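# Swap two vial shelves between levels of a wall rack

## Task

Inside the wall rack, shift the shelf carrying blue-capped vials onto the empty level, then place the remaining shelf on the level the first one vacated. Both shelves must finish slid all the way in on their runners, and every vial must still be upright on its original shelf. Any shelf or vial released outside the rack, a table top included, counts as lost. The robot must not topple or be left leaning.

## Robot and tools

ROBOT. A base that can drive in any direction carries a column about 1.7 m tall. A carriage rides up and down it (lift_m, 0 to 1 m) with two six-joint arms, left and right, each ending in a five-finger hand. Arm bases sit near 0.57 m + lift_m above the floor, and the carriage hangs about 0.15 m lower. A hand point reaches about 0.78 m from its shoulder but only about 0.4 m below the arm base. Parked arm: joints 1-6 = 0, 0.05, 0.05, 1.45, 0, 0. Cameras: carriage_camera (fixed, looking forward and slightly down), left_wrist_camera and right_wrist_camera (on the little-finger side of each wrist, aimed at the hand point).

FRAMES. Base frame: origin on the floor under the base centre, x forward, y left, z up, metres. The left_hand and right_hand readings give each hand point in this frame; true hands often sit a bit lower, especially at long reach or under load. base_odometry is in the frame the base had at the start, heading in rad, positive left; it counts wheel turns, so slip shows as travel.

move. One action per call. "base" holds exactly one relative offset from where the base last reported itself: translate_m (forward +, -2 to 2 m), strafe_m (left +, -2 to 2 m) or rotate_rad (counter-clockwise +, -6.3 to 6.3). "joints" is a single dictionary covering both arms, keyed by name, each value an absolute target: lift_m in m; <side>_joint1_rad to <side>_joint6_rad in rad (joint1 -2.617 to 3.054, yaw about vertical, 0 ahead, + left; joint2 0 to 3.141, shoulder, 1.57 upper arm vertical; joint3 0 to 3.141, elbow, 3.14 straight; joint4 -1.57 to 1.57, wrist pitch, + lifts fingertips; joint5 -1.57 to 1.57, wrist yaw, + turns fingertips right; joint6 -2.094 to 2.094, hand roll). Hand keys <side>_hand_little/ring/middle/index/thumb_bend/thumb_turn run -1 (closed; thumb_turn -1 = in front of palm) to +1 (open). <side>_hand_force_limit (-1 to 1, about 0 to 10 N at the fingertip, 15 N for thumb) and <side>_hand_speed (-0.96 to 1) are settings, not motions. "speeds" caps this action's top speeds: translate_m/strafe_m 0.02-0.5 m/s, rotate_rad 0.05-1.57 rad/s, lift_m 0.02-0.27 m/s. "min_time_s" (0.1-8 s) sets a minimum duration for arm motions; 2 or more keeps the hand nearer a straight path and slower. "cameras" lists camera names or ["all"]; "blocking" false returns within about half a second while motion continues. Joints you omit keep their old targets.

wait(seconds 0-10, cameras) lets time pass and returns state. stop(cameras) brakes everything still moving; it is not instant. zoom_image(camera, region [x0,y0,x1,y1] pixels, at most 504 each side) enlarges part of that camera's latest image. show_instructions shows reference pages. finished_scene ends the scene permanently; the goal must hold without the robot.

RESULTS. base_status and joint_status report done, moving, off_target (resting short, maybe still pushing), not_followed (withheld, e.g. arms too close to each other), contact_stop or time_out. After an unexpected stop, the rest of that reply's move/wait/finished_scene calls are skipped. motor_effort gives percent effort (peak in brackets). <side>_hand_stopped_by lists six words for little, ring, middle, index, thumb_bend, thumb_turn: moving, target, force, stalled, fault. <side>_<motor>_load_n is fingertip load in N, positive when pushed open; a lost grip shows as load near 0. A MOTOR HOT line warns near 75 C; at 100 C that arm goes limp for 30-60 s (limit_stop_at_motor_heat), after which targets must be resent. on_its_own lists what the robot did unasked.

GRIPPING. A finger motor moves only when its target changes, and stops at its target or at the force limit. Both settings start at 0 and -0.8. For a delicate hold close at speed -0.94 or below; faster closing can overshoot the force limit many times. With the thumb turned in front, the hand wraps objects about 3.5-6.5 cm thick; thumb tip against index pad can pinch light items. A wrist bracket on the little-finger side protrudes and can snag. To loosen, send a more open target.

CAUTIONS. Arms have no contact stop: a blocked arm keeps pressing, heats, and snaps to target when freed. Pressing or hitting one arm against the other can end the scene. The robot tips more easily with the carriage high, arms extended or loaded, or while pulling on something; a lean shows in the images and as hand z creeping upward. Drive slowly near the rack; default base speeds make contact a hard hit. If a drive is stopped by contact, back off about 0.2 m along the way you came. Lowering the lift onto something presses hard until raised. Keep arms parked while driving or deliberating to avoid heating. Never drop vials (glass) even a few centimetres, never release a shelf or vial outside the rack, and avoid slamming shelves or pushing them hard. The scene keeps running while you compose replies, so running moves continue.

Each tool is called after ">>>" by a JSON object that holds its "method" and its "body".

Reference images:

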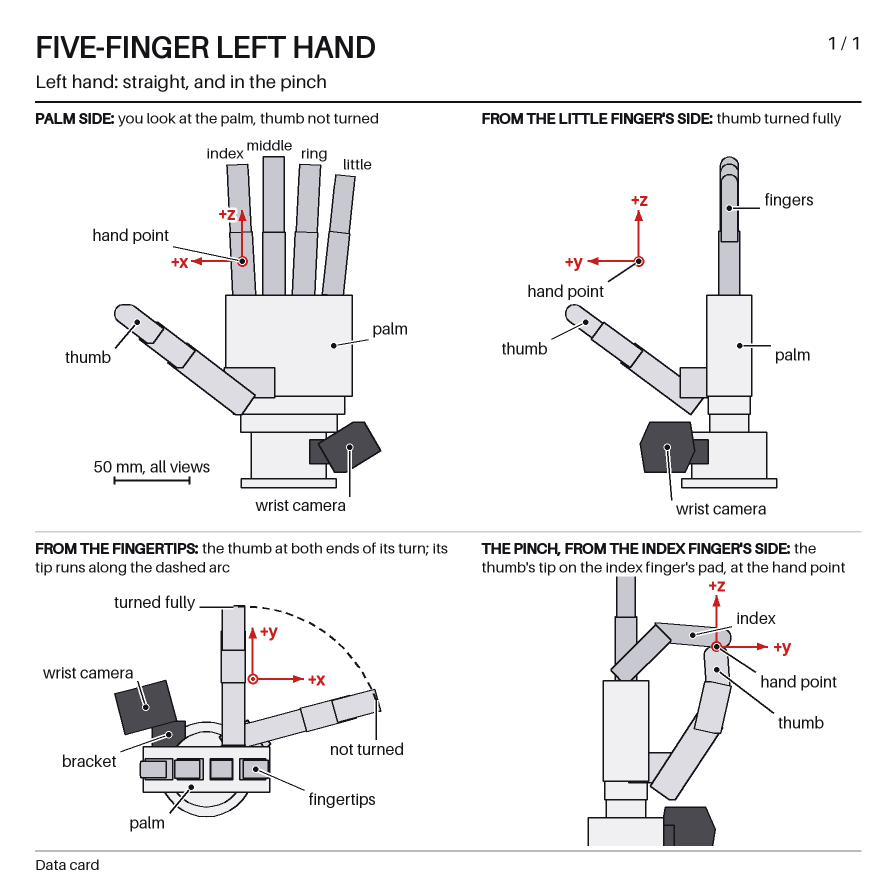

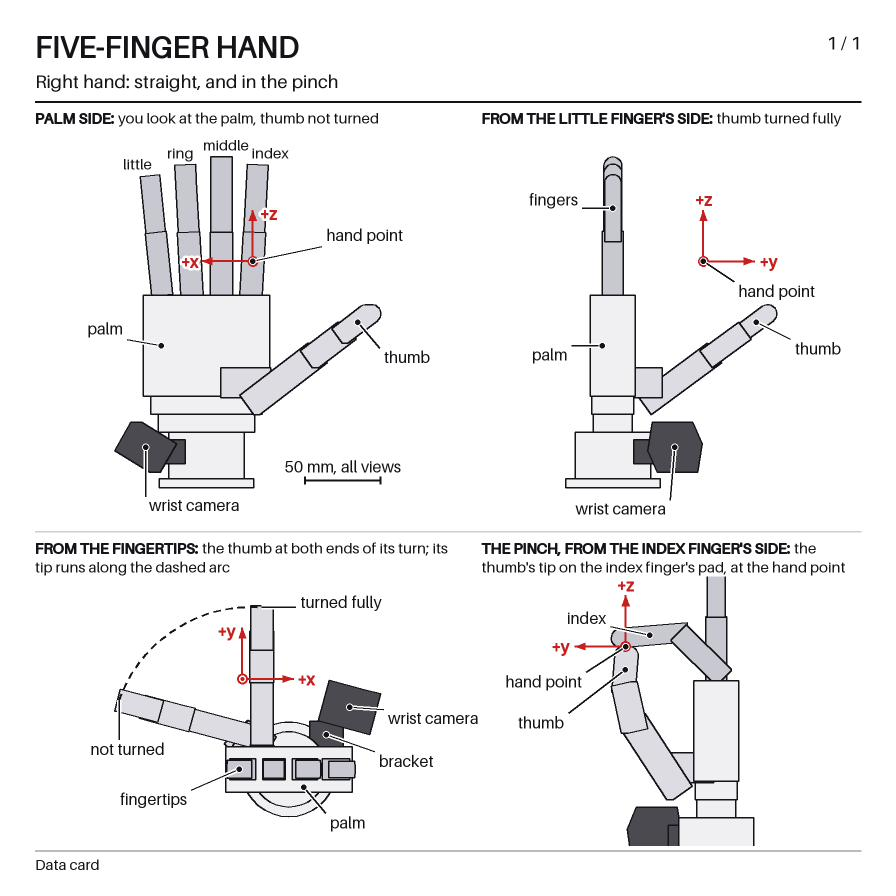

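## Session

>>> {"method": "move", "body": {"cameras": ["all"]}}

Scene clock: 0.00 s.
Joint torques (N m): no reading
Motor temperatures (°C): left_arm=[26 29 35 34 26 26] | right_arm=[27 30 33 37 24 26]
base_odometry: x=+0.000 y=+0.000 heading=+0.000
base_status: not commanded
joint_positions: lift_m=+0.300 left_joint1_rad=-0.006 left_joint2_rad=+0.036 left_joint3_rad=+0.052 left_joint4_rad=+1.405 left_joint5_rad=-0.010 left_joint6_rad=+0.036 right_joint1_rad=+0.016 right_joint2_rad=+0.062 right_joint3_rad=+0.041 right_joint4_rad=+1.408 right_joint5_rad=+0.015 right_joint6_rad=+0.020 left_hand_little=+1.000 left_hand_ring=+1.000 left_hand_middle=+1.000 left_hand_index=+1.000 left_hand_thumb_turn=+1.000 left_hand_thumb_bend=+1.000 left_hand_force_limit=+0.000 left_hand_speed=-0.800 right_hand_little=+1.000 right_hand_ring=+1.000 right_hand_middle=+1.000 right_hand_index=+1.000 right_hand_thumb_turn=+1.000 right_hand_thumb_bend=+1.000 right_hand_force_limit=+0.000 right_hand_speed=-0.800
joint_status: not commanded
left_hand_stopped_by: target,target,target,target,target,target
right_hand_stopped_by: target,target,target,target,target,target
left_little_load_n: 0.5
left_ring_load_n: 0.0
left_middle_load_n: 0.0
left_index_load_n: 0.0
left_thumb_bend_load_n: 0.0
left_thumb_turn_load_n: 0.0
right_little_load_n: 0.0
right_ring_load_n: 0.0
right_middle_load_n: 0.0
right_index_load_n: 0.0
right_thumb_bend_load_n: 0.0
right_thumb_turn_load_n: -0.5
motor_effort: lift_m=+21 drive_wheels=-2
left_hand: x=+0.3280 y=+0.2860 z=+1.3226 quat_wxyz=(+0.716, -0.055, +0.051, -0.694) (m; base frame)
right_hand: x=+0.3374 y=-0.2825 z=+1.3174 quat_wxyz=(+0.716, -0.060, +0.070, -0.692) (m; base frame)
pictures: carriage_camera, left_wrist_camera, right_wrist_camera

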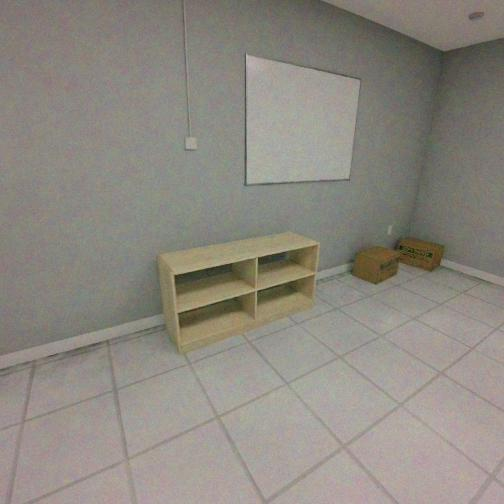

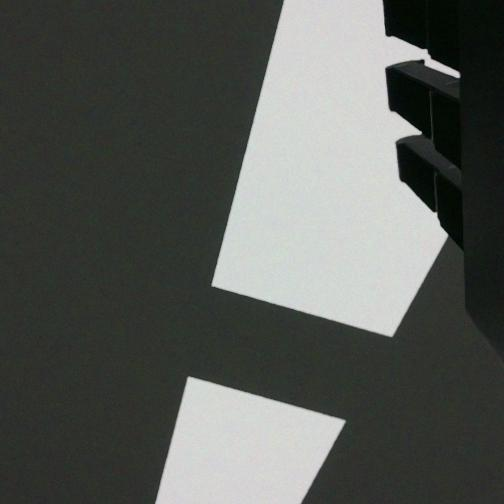

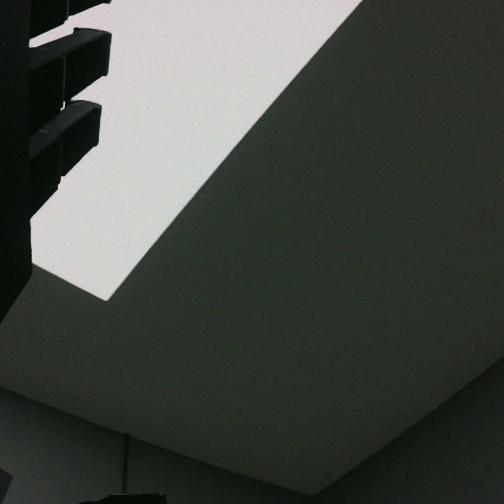

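>>> {"method": "move", "body": {"base": {"rotate_rad": 1.3}, "cameras": ["carriage_camera"]}}

>>> {"method": "move", "body": {"base": {"rotate_rad": 1.3}, "cameras": ["carriage_camera"]}}

>>> {"method": "move", "body": {"base": {"rotate_rad": 1.3}, "cameras": ["carriage_camera"]}}

Scene clock: 5.97 s.
Joint torques (N m): left_arm=[0.01 3.11 5.93 0.11 0 0.05] | right_arm=[-0.66 3.29 5.6 -0.04 -0.05 -0.08]
move: done
base_odometry: x=+0.000 y=+0.000 heading=+1.300
base_status: done
joint_positions: lift_m=+0.300 left_joint1_rad=-0.006 left_joint2_rad=+0.036 left_joint3_rad=+0.052 left_joint4_rad=+1.405 left_joint5_rad=-0.010 left_joint6_rad=+0.036 right_joint1_rad=+0.016 right_joint2_rad=+0.062 right_joint3_rad=+0.041 right_joint4_rad=+1.408 right_joint5_rad=+0.015 right_joint6_rad=+0.020 left_hand_little=+1.000 left_hand_ring=+1.000 left_hand_middle=+1.000 left_hand_index=+1.000 left_hand_thumb_turn=+1.000 left_hand_thumb_bend=+1.000 left_hand_force_limit=+0.000 left_hand_speed=-0.800 right_hand_little=+1.000 right_hand_ring=+1.000 right_hand_middle=+1.000 right_hand_index=+1.000 right_hand_thumb_turn=+1.000 right_hand_thumb_bend=+1.000 right_hand_force_limit=+0.000 right_hand_speed=-0.800
joint_status: not commanded
left_hand_stopped_by: target,target,target,target,target,target
right_hand_stopped_by: target,target,target,target,target,target
left_little_load_n: 0.0
left_ring_load_n: 0.0
left_middle_load_n: 0.0
left_index_load_n: 0.0
left_thumb_bend_load_n: 0.0
left_thumb_turn_load_n: 0.0
right_little_load_n: 0.0
right_ring_load_n: 0.0
right_middle_load_n: 0.0
right_index_load_n: 0.0
right_thumb_bend_load_n: 0.0
right_thumb_turn_load_n: 0.0
motor_effort: lift_m=+21(22) drive_wheels=+3(12)
left_hand: x=+0.3281 y=+0.2860 z=+1.3226 quat_wxyz=(+0.716, -0.056, +0.051, -0.694)
right_hand: x=+0.3374 y=-0.2825 z=+1.3174 quat_wxyz=(+0.716, -0.060, +0.070, -0.692)

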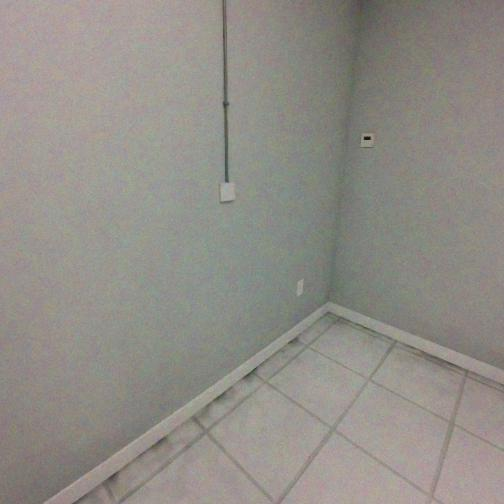

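Scene clock: 8.83 s.
Joint torques (N m): left_arm=[-0.02 3.07 5.89 0.12 -0.03 0.04] | right_arm=[-0.69 3.28 5.55 -0.03 -0.04 -0.07]
move: done
base_odometry: x=+0.000 y=+0.000 heading=+2.600
base_status: done
joint_positions: lift_m=+0.300 left_joint1_rad=-0.006 left_joint2_rad=+0.036 left_joint3_rad=+0.052 left_joint4_rad=+1.405 left_joint5_rad=-0.010 left_joint6_rad=+0.036 right_joint1_rad=+0.016 right_joint2_rad=+0.062 right_joint3_rad=+0.041 right_joint4_rad=+1.408 right_joint5_rad=+0.015 right_joint6_rad=+0.020 left_hand_little=+1.000 left_hand_ring=+1.000 left_hand_middle=+1.000 left_hand_index=+1.000 left_hand_thumb_turn=+1.000 left_hand_thumb_bend=+1.000 left_hand_force_limit=+0.000 left_hand_speed=-0.800 right_hand_little=+1.000 right_hand_ring=+1.000 right_hand_middle=+1.000 right_hand_index=+1.000 right_hand_thumb_turn=+1.000 right_hand_thumb_bend=+1.000 right_hand_force_limit=+0.000 right_hand_speed=-0.800
joint_status: not commanded
left_hand_stopped_by: target,target,target,target,target,target
right_hand_stopped_by: target,target,target,target,target,target
left_little_load_n: 0.0
left_ring_load_n: 0.0
left_middle_load_n: 0.0
left_index_load_n: 0.0
left_thumb_bend_load_n: 0.0
left_thumb_turn_load_n: 0.0
right_little_load_n: 0.0
right_ring_load_n: 0.0
right_middle_load_n: 0.5
right_index_load_n: 0.0
right_thumb_bend_load_n: 0.0
right_thumb_turn_load_n: 0.0
motor_effort: lift_m=+21(22) drive_wheels=+2(11)
left_hand: x=+0.3281 y=+0.2860 z=+1.3226 quat_wxyz=(+0.716, -0.056, +0.051, -0.694)
right_hand: x=+0.3374 y=-0.2825 z=+1.3174 quat_wxyz=(+0.716, -0.060, +0.070, -0.692)

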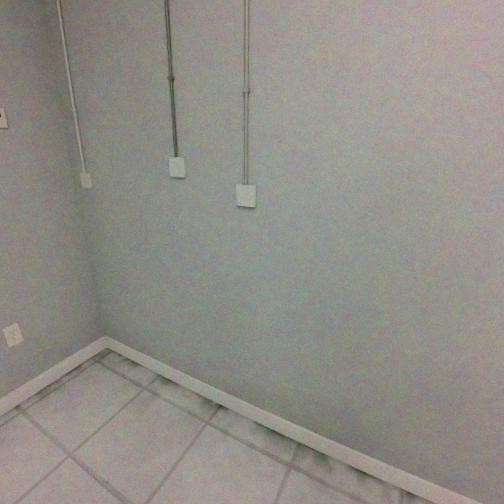

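Scene clock: 11.70 s.
Joint torques (N m): left_arm=[0.01 3.12 5.97 0.1 -0.02 0.04] | right_arm=[-0.68 3.23 5.55 -0.06 -0.02 -0.08]
move: done
base_odometry: x=+0.000 y=+0.000 heading=-2.384
base_status: done
joint_positions: lift_m=+0.300 left_joint1_rad=-0.006 left_joint2_rad=+0.036 left_joint3_rad=+0.052 left_joint4_rad=+1.405 left_joint5_rad=-0.010 left_joint6_rad=+0.036 right_joint1_rad=+0.016 right_joint2_rad=+0.062 right_joint3_rad=+0.041 right_joint4_rad=+1.408 right_joint5_rad=+0.015 right_joint6_rad=+0.020 left_hand_little=+1.000 left_hand_ring=+1.000 left_hand_middle=+1.000 left_hand_index=+1.000 left_hand_thumb_turn=+1.000 left_hand_thumb_bend=+1.000 left_hand_force_limit=+0.000 left_hand_speed=-0.800 right_hand_little=+1.000 right_hand_ring=+1.000 right_hand_middle=+1.000 right_hand_index=+1.000 right_hand_thumb_turn=+1.000 right_hand_thumb_bend=+1.000 right_hand_force_limit=+0.000 right_hand_speed=-0.800
joint_status: not commanded
left_hand_stopped_by: target,target,target,target,target,target
right_hand_stopped_by: target,target,target,target,target,target
left_little_load_n: 0.0
left_ring_load_n: 0.0
left_middle_load_n: 0.0
left_index_load_n: 0.0
left_thumb_bend_load_n: 0.0
left_thumb_turn_load_n: 0.0
right_little_load_n: 0.0
right_ring_load_n: 0.0
right_middle_load_n: 0.0
right_index_load_n: 0.0
right_thumb_bend_load_n: 0.0
right_thumb_turn_load_n: 0.0
motor_effort: lift_m=+21(21) drive_wheels=+2(11)
left_hand: x=+0.3281 y=+0.2860 z=+1.3226 quat_wxyz=(+0.716, -0.056, +0.051, -0.694)
right_hand: x=+0.3373 y=-0.2825 z=+1.3175 quat_wxyz=(+0.716, -0.060, +0.070, -0.692)

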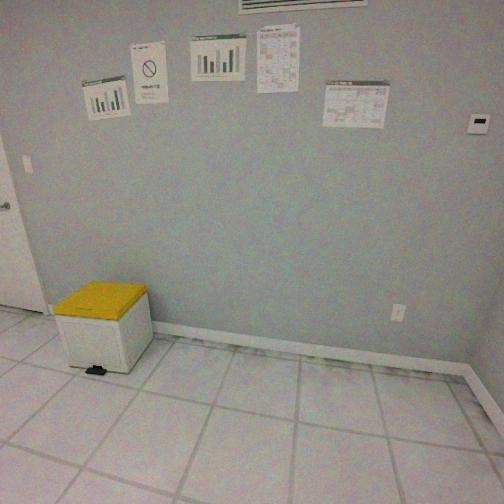

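>>> {"method": "move", "body": {"base": {"rotate_rad": 1.3}, "cameras": ["carriage_camera"]}}

Scene clock: 16.23 s.
Joint torques (N m): left_arm=[0.05 3.04 5.83 0.12 -0.02 0.05] | right_arm=[-0.66 3.26 5.56 -0.06 -0.05 -0.08]
move: done
base_odometry: x=+0.000 y=+0.000 heading=-1.084
base_status: done
joint_positions: lift_m=+0.300 left_joint1_rad=-0.006 left_joint2_rad=+0.036 left_joint3_rad=+0.052 left_joint4_rad=+1.405 left_joint5_rad=-0.010 left_joint6_rad=+0.036 right_joint1_rad=+0.016 right_joint2_rad=+0.062 right_joint3_rad=+0.041 right_joint4_rad=+1.408 right_joint5_rad=+0.015 right_joint6_rad=+0.020 left_hand_little=+1.000 left_hand_ring=+1.000 left_hand_middle=+1.000 left_hand_index=+1.000 left_hand_thumb_turn=+1.000 left_hand_thumb_bend=+1.000 left_hand_force_limit=+0.000 left_hand_speed=-0.800 right_hand_little=+1.000 right_hand_ring=+1.000 right_hand_middle=+1.000 right_hand_index=+1.000 right_hand_thumb_turn=+1.000 right_hand_thumb_bend=+1.000 right_hand_force_limit=+0.000 right_hand_speed=-0.800
joint_status: not commanded
left_hand_stopped_by: target,target,target,target,target,target
right_hand_stopped_by: target,target,target,target,target,target
left_little_load_n: 0.0
left_ring_load_n: 0.5
left_middle_load_n: 0.0
left_index_load_n: 0.0
left_thumb_bend_load_n: 0.5
left_thumb_turn_load_n: 0.0
right_little_load_n: 0.5
right_ring_load_n: 0.0
right_middle_load_n: 0.0
right_index_load_n: 0.0
right_thumb_bend_load_n: 0.0
right_thumb_turn_load_n: 0.0
motor_effort: lift_m=+21(22) drive_wheels=+2(10)
left_hand: x=+0.3281 y=+0.2860 z=+1.3226 quat_wxyz=(+0.716, -0.056, +0.051, -0.694)
right_hand: x=+0.3372 y=-0.2825 z=+1.3175 quat_wxyz=(+0.716, -0.059, +0.070, -0.692)

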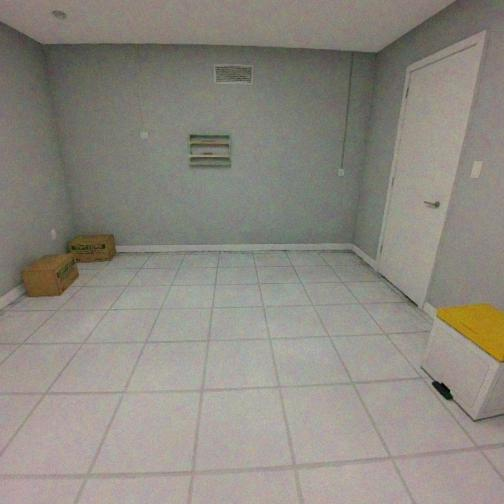

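>>> {"method": "zoom_image", "body": {"camera": "carriage_camera", "region": [170, 110, 250, 190]}}

Scaled by 6.300 from the camera's image (finer frame: 720x720).

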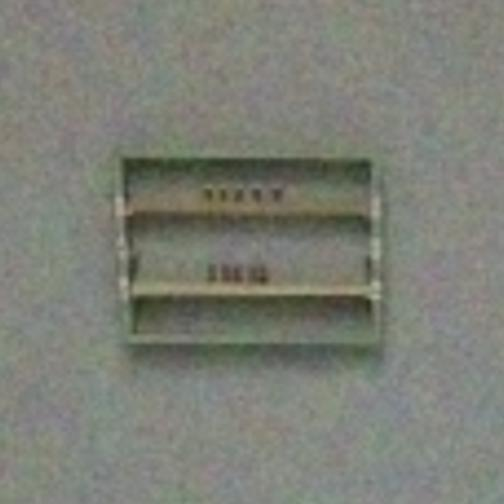

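>>> {"method": "move", "body": {"base": {"strafe_m": 0.52}}}

>>> {"method": "move", "body": {"base": {"translate_m": 1.9}, "cameras": ["carriage_camera"]}}

Scene clock: 25.97 s.
Joint torques (N m): left_arm=[0.05 3.07 5.98 0.09 0 0.04] | right_arm=[-0.62 3.25 5.55 -0.05 -0.02 -0.08]
move: done
base_odometry: x=+0.459 y=+0.244 heading=-1.084
base_status: done
joint_positions: lift_m=+0.300 left_joint1_rad=-0.007 left_joint2_rad=+0.036 left_joint3_rad=+0.052 left_joint4_rad=+1.405 left_joint5_rad=-0.010 left_joint6_rad=+0.036 right_joint1_rad=+0.016 right_joint2_rad=+0.062 right_joint3_rad=+0.041 right_joint4_rad=+1.408 right_joint5_rad=+0.014 right_joint6_rad=+0.020 left_hand_little=+1.000 left_hand_ring=+1.000 left_hand_middle=+1.000 left_hand_index=+1.000 left_hand_thumb_turn=+1.000 left_hand_thumb_bend=+1.000 left_hand_force_limit=+0.000 left_hand_speed=-0.800 right_hand_little=+1.000 right_hand_ring=+1.000 right_hand_middle=+1.000 right_hand_index=+1.000 right_hand_thumb_turn=+1.000 right_hand_thumb_bend=+1.000 right_hand_force_limit=+0.000 right_hand_speed=-0.800
joint_status: not commanded
left_hand_stopped_by: target,target,target,target,target,target
right_hand_stopped_by: target,target,target,target,target,target
left_little_load_n: 0.0
left_ring_load_n: 0.0
left_middle_load_n: 0.0
left_index_load_n: 0.0
left_thumb_bend_load_n: 0.0
left_thumb_turn_load_n: 0.0
right_little_load_n: 0.0
right_ring_load_n: 0.0
right_middle_load_n: 0.0
right_index_load_n: 0.0
right_thumb_bend_load_n: 0.0
right_thumb_turn_load_n: 0.0
motor_effort: lift_m=+21(22) drive_wheels=-4(15)
left_hand: x=+0.3281 y=+0.2860 z=+1.3226 quat_wxyz=(+0.716, -0.056, +0.051, -0.695)
right_hand: x=+0.3372 y=-0.2824 z=+1.3175 quat_wxyz=(+0.716, -0.060, +0.070, -0.692)
pictures: none

Scene clock: 32.13 s.
Joint torques (N m): left_arm=[-0.01 3.14 5.89 0.12 0.01 0.06] | right_arm=[-0.62 3.22 5.56 -0.05 -0.02 -0.08]
move: done
base_odometry: x=+1.350 y=-1.435 heading=-1.083
base_status: done
joint_positions: lift_m=+0.300 left_joint1_rad=-0.007 left_joint2_rad=+0.036 left_joint3_rad=+0.052 left_joint4_rad=+1.405 left_joint5_rad=-0.010 left_joint6_rad=+0.036 right_joint1_rad=+0.016 right_joint2_rad=+0.062 right_joint3_rad=+0.041 right_joint4_rad=+1.408 right_joint5_rad=+0.014 right_joint6_rad=+0.020 left_hand_little=+1.000 left_hand_ring=+1.000 left_hand_middle=+1.000 left_hand_index=+1.000 left_hand_thumb_turn=+1.000 left_hand_thumb_bend=+1.000 left_hand_force_limit=+0.000 left_hand_speed=-0.800 right_hand_little=+1.000 right_hand_ring=+1.000 right_hand_middle=+1.000 right_hand_index=+1.000 right_hand_thumb_turn=+1.000 right_hand_thumb_bend=+1.000 right_hand_force_limit=+0.000 right_hand_speed=-0.800
joint_status: not commanded
left_hand_stopped_by: target,target,target,target,target,target
right_hand_stopped_by: target,target,target,target,target,target
left_little_load_n: 0.0
left_ring_load_n: 0.0
left_middle_load_n: 0.0
left_index_load_n: -0.5
left_thumb_bend_load_n: 0.0
left_thumb_turn_load_n: 0.0
right_little_load_n: 0.0
right_ring_load_n: 0.0
right_middle_load_n: -0.5
right_index_load_n: 0.0
right_thumb_bend_load_n: 0.0
right_thumb_turn_load_n: 0.0
motor_effort: lift_m=+21(22) drive_wheels=-3(13)
left_hand: x=+0.3280 y=+0.2860 z=+1.3226 quat_wxyz=(+0.716, -0.056, +0.051, -0.695)
right_hand: x=+0.3374 y=-0.2824 z=+1.3174 quat_wxyz=(+0.716, -0.060, +0.070, -0.692)

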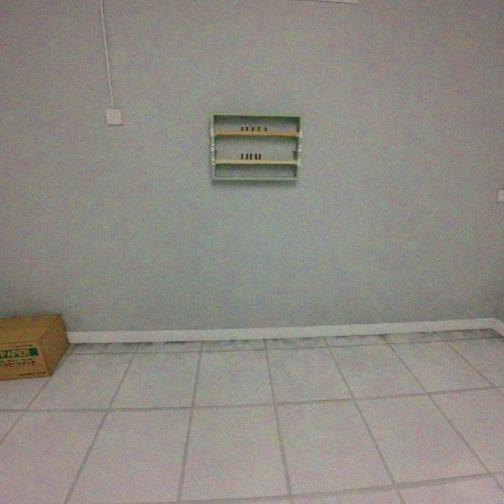

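>>> {"method": "zoom_image", "body": {"camera": "carriage_camera", "region": [195, 95, 315, 195]}}

Scaled by 4.200 from the camera's image (finer frame: 720x720).

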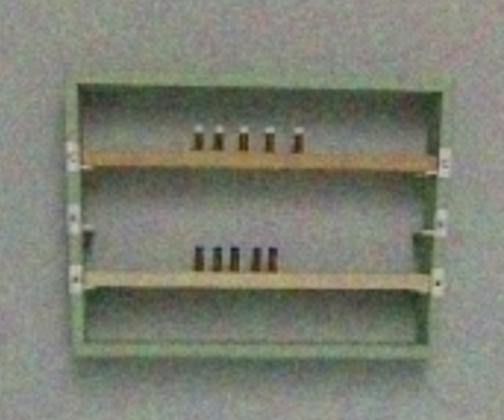

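>>> {"method": "move", "body": {"base": {"translate_m": 0.75}, "cameras": ["carriage_camera"]}}

>>> {"method": "zoom_image", "body": {"camera": "carriage_camera", "region": [150, 0, 370, 220]}}

Scene clock: 42.60 s.
Joint torques (N m): left_arm=[-0.01 3.02 5.85 0.17 0 0.03] | right_arm=[-0.64 3.3 5.56 -0.06 -0.02 -0.08]
move: done
base_odometry: x=+1.701 y=-2.097 heading=-1.083
base_status: done
joint_positions: lift_m=+0.300 left_joint1_rad=-0.007 left_joint2_rad=+0.036 left_joint3_rad=+0.052 left_joint4_rad=+1.403 left_joint5_rad=-0.010 left_joint6_rad=+0.036 right_joint1_rad=+0.016 right_joint2_rad=+0.062 right_joint3_rad=+0.041 right_joint4_rad=+1.405 right_joint5_rad=+0.014 right_joint6_rad=+0.020 left_hand_little=+1.000 left_hand_ring=+1.000 left_hand_middle=+1.000 left_hand_index=+1.000 left_hand_thumb_turn=+1.000 left_hand_thumb_bend=+1.000 left_hand_force_limit=+0.000 left_hand_speed=-0.800 right_hand_little=+1.000 right_hand_ring=+1.000 right_hand_middle=+1.000 right_hand_index=+1.000 right_hand_thumb_turn=+1.000 right_hand_thumb_bend=+1.000 right_hand_force_limit=+0.000 right_hand_speed=-0.800
joint_status: not commanded
left_hand_stopped_by: target,target,target,target,target,target
right_hand_stopped_by: target,target,target,target,target,target
left_little_load_n: 0.0
left_ring_load_n: 0.0
left_middle_load_n: 0.0
left_index_load_n: 0.0
left_thumb_bend_load_n: 0.0
left_thumb_turn_load_n: 0.0
right_little_load_n: 0.0
right_ring_load_n: 0.0
right_middle_load_n: 0.0
right_index_load_n: 0.0
right_thumb_bend_load_n: 0.0
right_thumb_turn_load_n: 0.0
motor_effort: lift_m=+21(21) drive_wheels=-4(12)
left_hand: x=+0.3286 y=+0.2860 z=+1.3224 quat_wxyz=(+0.715, -0.056, +0.051, -0.694)
right_hand: x=+0.3380 y=-0.2824 z=+1.3171 quat_wxyz=(+0.716, -0.061, +0.071, -0.692)

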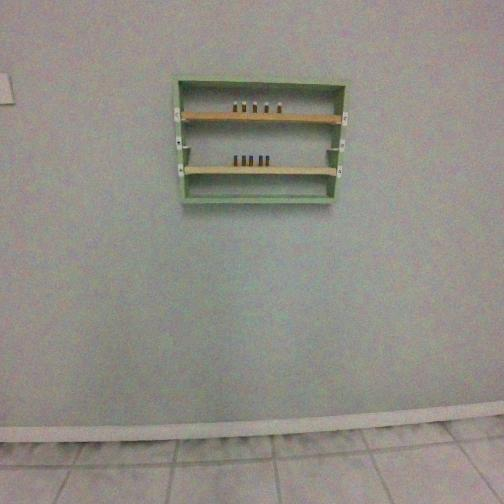

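Scaled by 2.291 from the camera's image (finer frame: 720x720).

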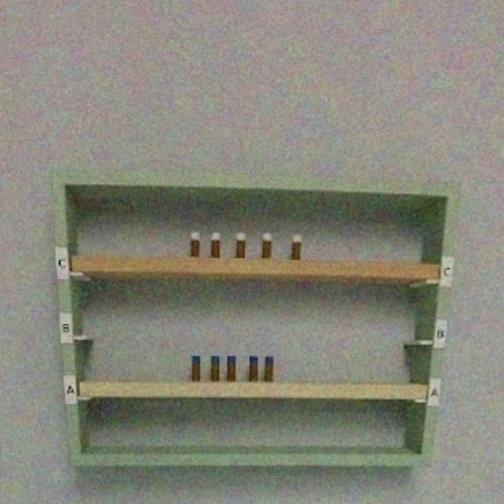

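>>> {"method": "move", "body": {"base": {"rotate_rad": 0.05}, "joints": {"lift_m": 0.4, "left_hand_thumb_turn": -1, "right_hand_thumb_turn": -1}}}

>>> {"method": "move", "body": {"base": {"strafe_m": -0.08}}}

>>> {"method": "move", "body": {"base": {"translate_m": 0.15}, "joints": {"left_hand_thumb_bend": -0.9, "right_hand_thumb_bend": -0.9}, "cameras": ["carriage_camera"]}}

>>> {"method": "zoom_image", "body": {"camera": "carriage_camera", "region": [130, 60, 380, 310]}}

Scene clock: 111.93 s.
Joint torques (N m): left_arm=[0.03 3.08 5.87 0.14 0.03 0.06] | right_arm=[-0.65 3.23 5.56 0 -0.04 -0.09]
Motor temperatures (°C): left_arm=[26 29 37 32 26 25] | right_arm=[26 31 38 36 24 26]
move: done
base_odometry: x=+1.701 y=-2.097 heading=-1.033
base_status: done
joint_positions: lift_m=+0.400 left_joint1_rad=-0.007 left_joint2_rad=+0.036 left_joint3_rad=+0.052 left_joint4_rad=+1.404 left_joint5_rad=-0.010 left_joint6_rad=+0.036 right_joint1_rad=+0.016 right_joint2_rad=+0.062 right_joint3_rad=+0.041 right_joint4_rad=+1.405 right_joint5_rad=+0.014 right_joint6_rad=+0.020 left_hand_little=+1.000 left_hand_ring=+1.000 left_hand_middle=+1.000 left_hand_index=+1.000 left_hand_thumb_turn=-1.000 left_hand_thumb_bend=+1.000 left_hand_force_limit=+0.000 left_hand_speed=-0.800 right_hand_little=+1.000 right_hand_ring=+1.000 right_hand_middle=+1.000 right_hand_index=+1.000 right_hand_thumb_turn=-1.000 right_hand_thumb_bend=+1.000 right_hand_force_limit=+0.000 right_hand_speed=-0.800
joint_status: all done
left_hand_stopped_by: target,target,target,target,target,target
right_hand_stopped_by: target,target,target,target,target,target
left_little_load_n: 0.0
left_ring_load_n: 0.0
left_middle_load_n: 0.0
left_index_load_n: 0.0
left_thumb_bend_load_n: 0.0
left_thumb_turn_load_n: 0.0
right_little_load_n: 0.0
right_ring_load_n: 0.0
right_middle_load_n: 0.0
right_index_load_n: 0.0
right_thumb_bend_load_n: 0.0
right_thumb_turn_load_n: 0.0
motor_effort: lift_m=+21(28) drive_wheels=-3(7)
left_hand: x=+0.3284 y=+0.2860 z=+1.4224 quat_wxyz=(+0.716, -0.056, +0.051, -0.694)
right_hand: x=+0.3380 y=-0.2824 z=+1.4170 quat_wxyz=(+0.716, -0.061, +0.071, -0.692)
pictures: none

Scene clock: 113.47 s.
Joint torques (N m): left_arm=[-0.03 3.06 5.86 0.14 0.02 0.06] | right_arm=[-0.72 3.21 5.57 -0.01 -0.05 -0.08]
move: done
base_odometry: x=+1.633 y=-2.138 heading=-1.033
base_status: done
joint_positions: lift_m=+0.400 left_joint1_rad=-0.006 left_joint2_rad=+0.036 left_joint3_rad=+0.052 left_joint4_rad=+1.404 left_joint5_rad=-0.010 left_joint6_rad=+0.036 right_joint1_rad=+0.016 right_joint2_rad=+0.062 right_joint3_rad=+0.041 right_joint4_rad=+1.406 right_joint5_rad=+0.015 right_joint6_rad=+0.020 left_hand_little=+1.000 left_hand_ring=+1.000 left_hand_middle=+1.000 left_hand_index=+1.000 left_hand_thumb_turn=-1.000 left_hand_thumb_bend=+1.000 left_hand_force_limit=+0.000 left_hand_speed=-0.800 right_hand_little=+1.000 right_hand_ring=+1.000 right_hand_middle=+1.000 right_hand_index=+1.000 right_hand_thumb_turn=-1.000 right_hand_thumb_bend=+1.000 right_hand_force_limit=+0.000 right_hand_speed=-0.800
joint_status: not commanded
left_hand_stopped_by: target,target,target,target,target,target
right_hand_stopped_by: target,target,target,target,target,target
left_little_load_n: 0.0
left_ring_load_n: 0.0
left_middle_load_n: 0.0
left_index_load_n: 0.0
left_thumb_bend_load_n: 0.0
left_thumb_turn_load_n: -0.5
right_little_load_n: 0.0
right_ring_load_n: 0.0
right_middle_load_n: 0.0
right_index_load_n: 0.0
right_thumb_bend_load_n: 0.0
right_thumb_turn_load_n: 0.0
motor_effort: lift_m=+22(22) drive_wheels=-1(9)
left_hand: x=+0.3284 y=+0.2860 z=+1.4224 quat_wxyz=(+0.716, -0.056, +0.051, -0.694)
right_hand: x=+0.3378 y=-0.2825 z=+1.4172 quat_wxyz=(+0.716, -0.060, +0.071, -0.692)
pictures: none

Scene clock: 120.60 s.
Joint torques (N m): left_arm=[-0.03 3.07 5.89 0.14 0 0.07] | right_arm=[-0.68 3.26 5.56 -0.02 -0.05 -0.09]
move: done
base_odometry: x=+1.709 y=-2.267 heading=-1.033
base_status: done
joint_positions: lift_m=+0.400 left_joint1_rad=-0.006 left_joint2_rad=+0.036 left_joint3_rad=+0.052 left_joint4_rad=+1.403 left_joint5_rad=-0.010 left_joint6_rad=+0.036 right_joint1_rad=+0.016 right_joint2_rad=+0.062 right_joint3_rad=+0.041 right_joint4_rad=+1.406 right_joint5_rad=+0.015 right_joint6_rad=+0.020 left_hand_little=+1.000 left_hand_ring=+1.000 left_hand_middle=+1.000 left_hand_index=+1.000 left_hand_thumb_turn=-1.000 left_hand_thumb_bend=-0.900 left_hand_force_limit=+0.000 left_hand_speed=-0.800 right_hand_little=+1.000 right_hand_ring=+1.000 right_hand_middle=+1.000 right_hand_index=+1.000 right_hand_thumb_turn=-1.000 right_hand_thumb_bend=-0.900 right_hand_force_limit=+0.000 right_hand_speed=-0.800
joint_status: all done
left_hand_stopped_by: target,target,target,target,target,target
right_hand_stopped_by: target,target,target,target,target,target
left_little_load_n: 0.0
left_ring_load_n: 0.0
left_middle_load_n: 0.0
left_index_load_n: 0.0
left_thumb_bend_load_n: 0.0
left_thumb_turn_load_n: 0.0
right_little_load_n: 0.0
right_ring_load_n: 0.0
right_middle_load_n: 0.0
right_index_load_n: 0.0
right_thumb_bend_load_n: 0.0
right_thumb_turn_load_n: 0.0
motor_effort: lift_m=+22(22) drive_wheels=-2(11)
left_hand: x=+0.3286 y=+0.2860 z=+1.4223 quat_wxyz=(+0.716, -0.056, +0.051, -0.694)
right_hand: x=+0.3379 y=-0.2825 z=+1.4171 quat_wxyz=(+0.716, -0.060, +0.071, -0.692)
carriage_camera: T_world_to_cam=[[-0.0134, -0.99977, 0.01676, -0.02299], [-0.34725, -0.01107, -0.93771, 1.36307], [0.93768, -0.01839, -0.34702, 0.35385]] pos_world=[0.14122, -0.00139, 1.40134]

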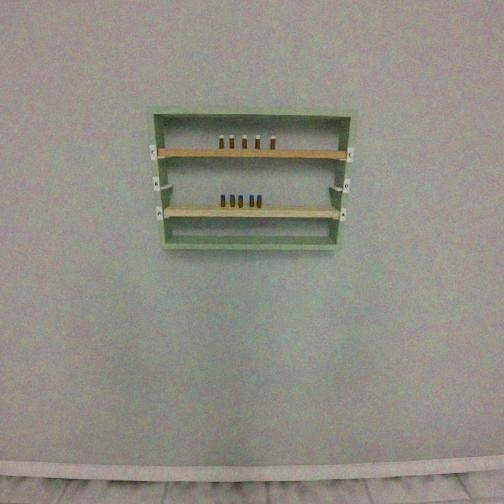

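Scaled by 2.016 from the camera's image (finer frame: 720x720).

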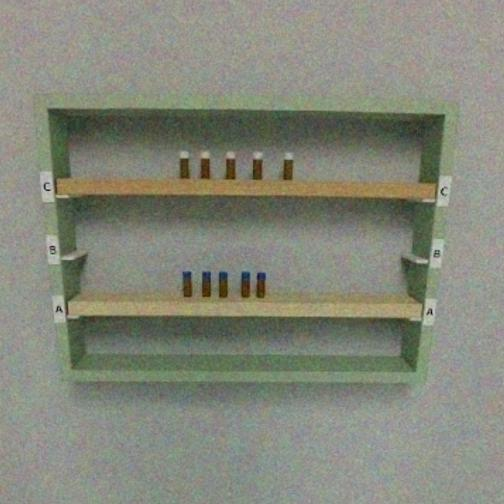

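>>> {"method": "move", "body": {"joints": {"left_joint1_rad": 0, "left_joint2_rad": 1.2, "left_joint3_rad": 1.2, "left_joint4_rad": 0, "left_joint5_rad": 0, "left_joint6_rad": 0, "right_joint1_rad": 0, "right_joint2_rad": 1.2, "right_joint3_rad": 1.2, "right_joint4_rad": 0, "right_joint5_rad": 0, "right_joint6_rad": 0, "lift_m": 0.3}, "min_time_s": 3, "cameras": ["all"]}}

Scene clock: 152.13 s.
Joint torques (N m): left_arm=[0.59 -2.54 9.96 2.05 0.1 -0.05] | right_arm=[-1.4 -2.58 9.48 2.17 -0.18 -0.2]
move: done
base_odometry: x=+1.709 y=-2.267 heading=-1.033
base_status: not commanded
joint_positions: lift_m=+0.300 left_joint1_rad=-0.006 left_joint2_rad=+1.194 left_joint3_rad=+1.169 left_joint4_rad=+0.004 left_joint5_rad=-0.010 left_joint6_rad=+0.010 right_joint1_rad=+0.007 right_joint2_rad=+1.193 right_joint3_rad=+1.168 right_joint4_rad=+0.001 right_joint5_rad=+0.014 right_joint6_rad=+0.009 left_hand_little=+1.000 left_hand_ring=+1.000 left_hand_middle=+1.000 left_hand_index=+1.000 left_hand_thumb_turn=-1.000 left_hand_thumb_bend=-0.900 left_hand_force_limit=+0.000 left_hand_speed=-0.800 right_hand_little=+1.000 right_hand_ring=+1.000 right_hand_middle=+1.000 right_hand_index=+1.000 right_hand_thumb_turn=-1.000 right_hand_thumb_bend=-0.900 right_hand_force_limit=+0.000 right_hand_speed=-0.800
joint_status: all done
left_hand_stopped_by: target,target,target,target,target,target
right_hand_stopped_by: target,target,target,target,target,target
left_little_load_n: 0.0
left_ring_load_n: 0.0
left_middle_load_n: 0.0
left_index_load_n: 0.0
left_thumb_bend_load_n: 0.0
left_thumb_turn_load_n: 0.0
right_little_load_n: 0.0
right_ring_load_n: 0.0
right_middle_load_n: 0.0
right_index_load_n: 0.0
right_thumb_bend_load_n: 0.0
right_thumb_turn_load_n: 0.0
motor_effort: lift_m=+20(21) drive_wheels=+1(3)
left_hand: x=+0.6637 y=+0.2824 z=+1.2265 quat_wxyz=(+0.498, -0.503, +0.507, -0.491)
right_hand: x=+0.6634 y=-0.2816 z=+1.2259 quat_wxyz=(+0.494, -0.502, +0.510, -0.493)
pictures: carriage_camera, left_wrist_camera, right_wrist_camera
carriage_camera: T_world_to_cam=[[-0.0134, -0.99977, 0.01676, -0.02132], [-0.34725, -0.01107, -0.93771, 1.26958], [0.93768, -0.01839, -0.34702, 0.31925]] pos_world=[0.14122, -0.00139, 1.30164]
left_wrist_camera: T_world_to_cam=[[0.02463, -0.23298, 0.97217, -1.14257], [-0.47125, -0.86034, -0.19424, 0.7982], [0.88165, -0.45335, -0.13098, -0.18255]] pos_world=[0.56524, 0.33777, 1.24191]
right_wrist_camera: T_world_to_cam=[[-0.02965, -0.20552, -0.9782, 1.16414], [-0.52265, 0.83738, -0.1601, 0.7747], [0.85203, 0.50651, -0.13224, -0.14499]] pos_world=[0.56294, -0.33603, 1.24362]

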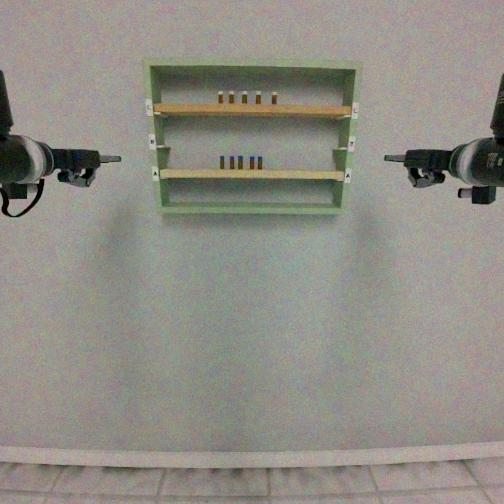

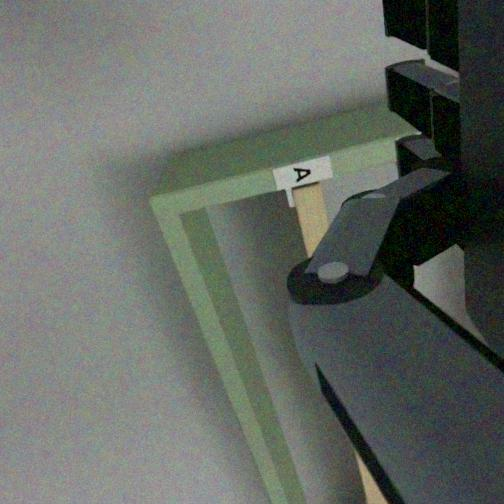

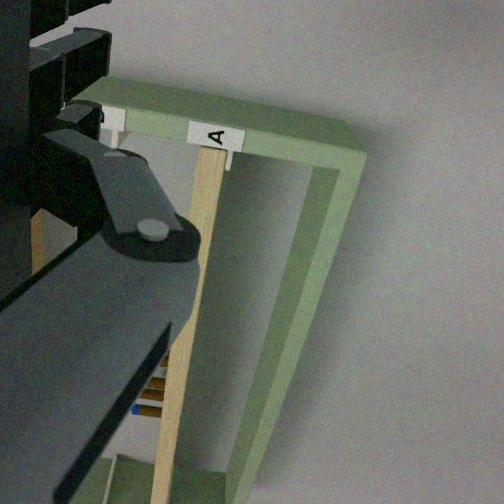

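>>> {"method": "move", "body": {"joints": {"left_joint1_rad": -0.42, "left_joint5_rad": -0.42, "right_joint1_rad": 0.42, "right_joint5_rad": 0.42, "left_joint2_rad": 1.2, "left_joint3_rad": 1.23, "left_joint4_rad": 0, "left_joint6_rad": 0, "right_joint2_rad": 1.2, "right_joint3_rad": 1.23, "right_joint4_rad": 0, "right_joint6_rad": 0}, "min_time_s": 3, "cameras": ["all"]}}

Scene clock: 170.47 s.
Joint torques (N m): left_arm=[-0.64 -2.45 9.87 1.98 -0.14 -0.08] | right_arm=[0.01 -2.48 9.37 2.11 0.12 -0.2]
Motor temperatures (°C): left_arm=[26 29 39 36 25 25] | right_arm=[26 31 43 38 24 26]
move: done
base_odometry: x=+1.709 y=-2.267 heading=-1.033
base_status: not commanded
joint_positions: lift_m=+0.300 left_joint1_rad=-0.413 left_joint2_rad=+1.194 left_joint3_rad=+1.200 left_joint4_rad=+0.001 left_joint5_rad=-0.407 left_joint6_rad=+0.010 right_joint1_rad=+0.413 right_joint2_rad=+1.193 right_joint3_rad=+1.198 right_joint4_rad=-0.001 right_joint5_rad=+0.405 right_joint6_rad=+0.009 left_hand_little=+1.000 left_hand_ring=+1.000 left_hand_middle=+1.000 left_hand_index=+1.000 left_hand_thumb_turn=-1.000 left_hand_thumb_bend=-0.900 left_hand_force_limit=+0.000 left_hand_speed=-0.800 right_hand_little=+1.000 right_hand_ring=+1.000 right_hand_middle=+1.000 right_hand_index=+1.000 right_hand_thumb_turn=-1.000 right_hand_thumb_bend=-0.900 right_hand_force_limit=+0.000 right_hand_speed=-0.800
joint_status: all done
left_hand_stopped_by: target,target,target,target,target,target
right_hand_stopped_by: target,target,target,target,target,target
left_little_load_n: 0.0
left_ring_load_n: 0.0
left_middle_load_n: 0.0
left_index_load_n: 0.0
left_thumb_bend_load_n: 0.0
left_thumb_turn_load_n: 0.0
right_little_load_n: 0.0
right_ring_load_n: 0.0
right_middle_load_n: 0.0
right_index_load_n: 0.0
right_thumb_bend_load_n: 0.0
right_thumb_turn_load_n: 0.0
motor_effort: lift_m=+20(20) drive_wheels=+1(1)
left_hand: x=+0.6429 y=+0.1847 z=+1.2416 quat_wxyz=(+0.502, -0.495, +0.502, -0.501)
right_hand: x=+0.6426 y=-0.1836 z=+1.2408 quat_wxyz=(+0.505, -0.498, +0.500, -0.496)
pictures: carriage_camera, left_wrist_camera, right_wrist_camera
carriage_camera: T_world_to_cam=[[-0.0134, -0.99977, 0.01676, -0.02132], [-0.34725, -0.01107, -0.93771, 1.26958], [0.93768, -0.01839, -0.34702, 0.31925]] pos_world=[0.14122, -0.00139, 1.30164]
left_wrist_camera: T_world_to_cam=[[-0.00456, -0.22998, 0.97318, -1.16259], [-0.47458, -0.85612, -0.20454, 0.72148], [0.8802, -0.46278, -0.10524, -0.23588]] pos_world=[0.54471, 0.24114, 1.25416]
right_wrist_camera: T_world_to_cam=[[0.00044, -0.20397, -0.97898, 1.18017], [-0.53045, 0.82985, -0.17313, 0.70392], [0.84771, 0.51938, -0.10783, -0.20017]] pos_world=[0.54257, -0.23947, 1.25565]

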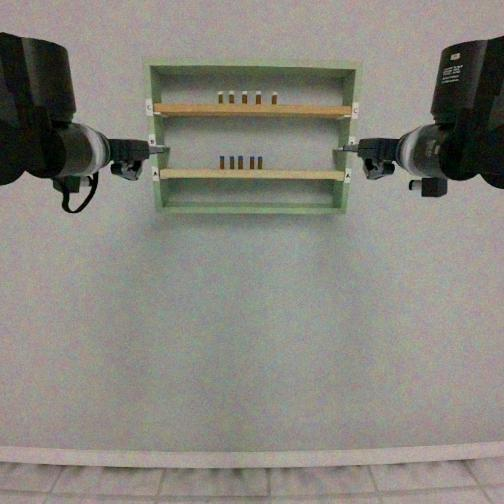

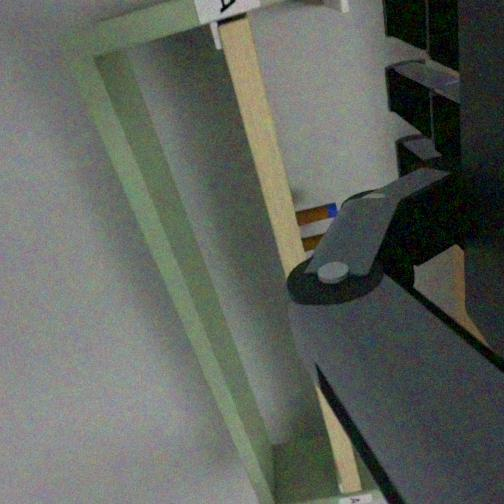

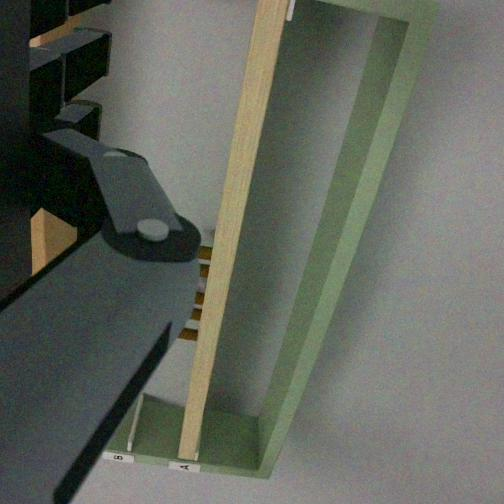

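>>> {"method": "move", "body": {"joints": {"left_joint1_rad": -0.61, "left_joint5_rad": -0.61, "right_joint1_rad": 0.61, "right_joint5_rad": 0.61, "left_joint2_rad": 1.5, "left_joint3_rad": 1.54, "left_joint4_rad": 0, "left_joint6_rad": 0, "right_joint2_rad": 1.5, "right_joint3_rad": 1.54, "right_joint4_rad": 0, "right_joint6_rad": 0, "lift_m": 0.23}, "min_time_s": 3, "cameras": ["all"]}}

>>> {"method": "zoom_image", "body": {"camera": "carriage_camera", "region": [100, 0, 400, 240]}}

Scene clock: 188.63 s.
Joint torques (N m): left_arm=[-0.61 -4.33 9.7 2.06 -0.11 -0.02] | right_arm=[0.03 -4.4 9.25 2.12 0.14 -0.19]
move: done
base_odometry: x=+1.709 y=-2.267 heading=-1.033
base_status: not commanded
joint_positions: lift_m=+0.230 left_joint1_rad=-0.604 left_joint2_rad=+1.493 left_joint3_rad=+1.510 left_joint4_rad=-0.012 left_joint5_rad=-0.597 left_joint6_rad=+0.010 right_joint1_rad=+0.603 right_joint2_rad=+1.491 right_joint3_rad=+1.509 right_joint4_rad=-0.010 right_joint5_rad=+0.595 right_joint6_rad=+0.009 left_hand_little=+1.000 left_hand_ring=+1.000 left_hand_middle=+1.000 left_hand_index=+1.000 left_hand_thumb_turn=-1.000 left_hand_thumb_bend=-0.900 left_hand_force_limit=+0.000 left_hand_speed=-0.800 right_hand_little=+1.000 right_hand_ring=+1.000 right_hand_middle=+1.000 right_hand_index=+1.000 right_hand_thumb_turn=-1.000 right_hand_thumb_bend=-0.900 right_hand_force_limit=+0.000 right_hand_speed=-0.800
joint_status: all done
left_hand_stopped_by: target,target,target,target,target,target
right_hand_stopped_by: target,target,target,target,target,target
left_little_load_n: 0.0
left_ring_load_n: 0.0
left_middle_load_n: 0.0
left_index_load_n: 0.0
left_thumb_bend_load_n: 0.0
left_thumb_turn_load_n: 0.0
right_little_load_n: 0.0
right_ring_load_n: 0.0
right_middle_load_n: 0.0
right_index_load_n: 0.0
right_thumb_bend_load_n: 0.0
right_thumb_turn_load_n: 0.0
motor_effort: lift_m=+20(21) drive_wheels=+1(2)
left_hand: x=+0.6828 y=+0.1015 z=+1.1912 quat_wxyz=(+0.501, -0.496, +0.502, -0.501)
right_hand: x=+0.6828 y=-0.1006 z=+1.1925 quat_wxyz=(+0.507, -0.497, +0.500, -0.496)
pictures: carriage_camera, left_wrist_camera, right_wrist_camera
carriage_camera: T_world_to_cam=[[-0.0134, -0.99977, 0.01676, -0.02015], [-0.34725, -0.01107, -0.93771, 1.20385], [0.93768, -0.01839, -0.34702, 0.29492]] pos_world=[0.14122, -0.00139, 1.23154]
left_wrist_camera: T_world_to_cam=[[-0.00177, -0.22995, 0.9732, -1.13434], [-0.47515, -0.85613, -0.20315, 0.65758], [0.8799, -0.46278, -0.10774, -0.31158]] pos_world=[0.5846, 0.15794, 1.20395]
right_wrist_camera: T_world_to_cam=[[0.00319, -0.20131, -0.97952, 1.14887], [-0.52997, 0.83031, -0.17237, 0.64675], [0.84801, 0.51967, -0.10404, -0.28721]] pos_world=[0.58266, -0.15648, 1.20695]

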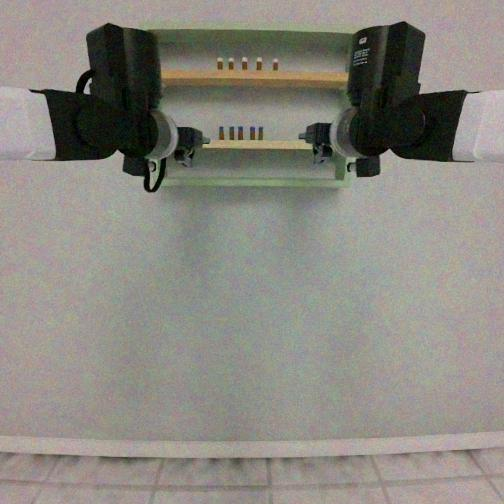

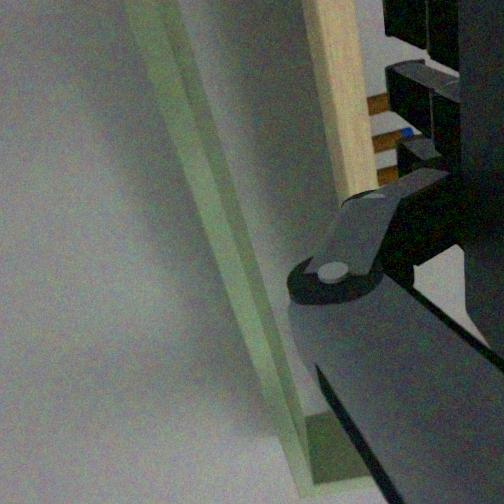

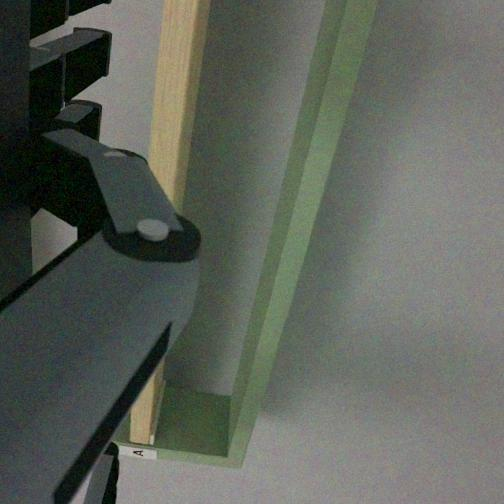

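Scaled by 1.680 from the camera's image (finer frame: 720x720).

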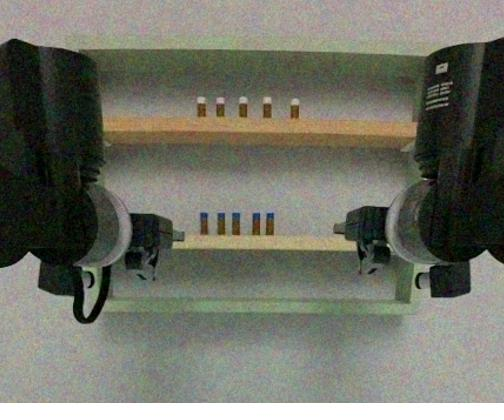

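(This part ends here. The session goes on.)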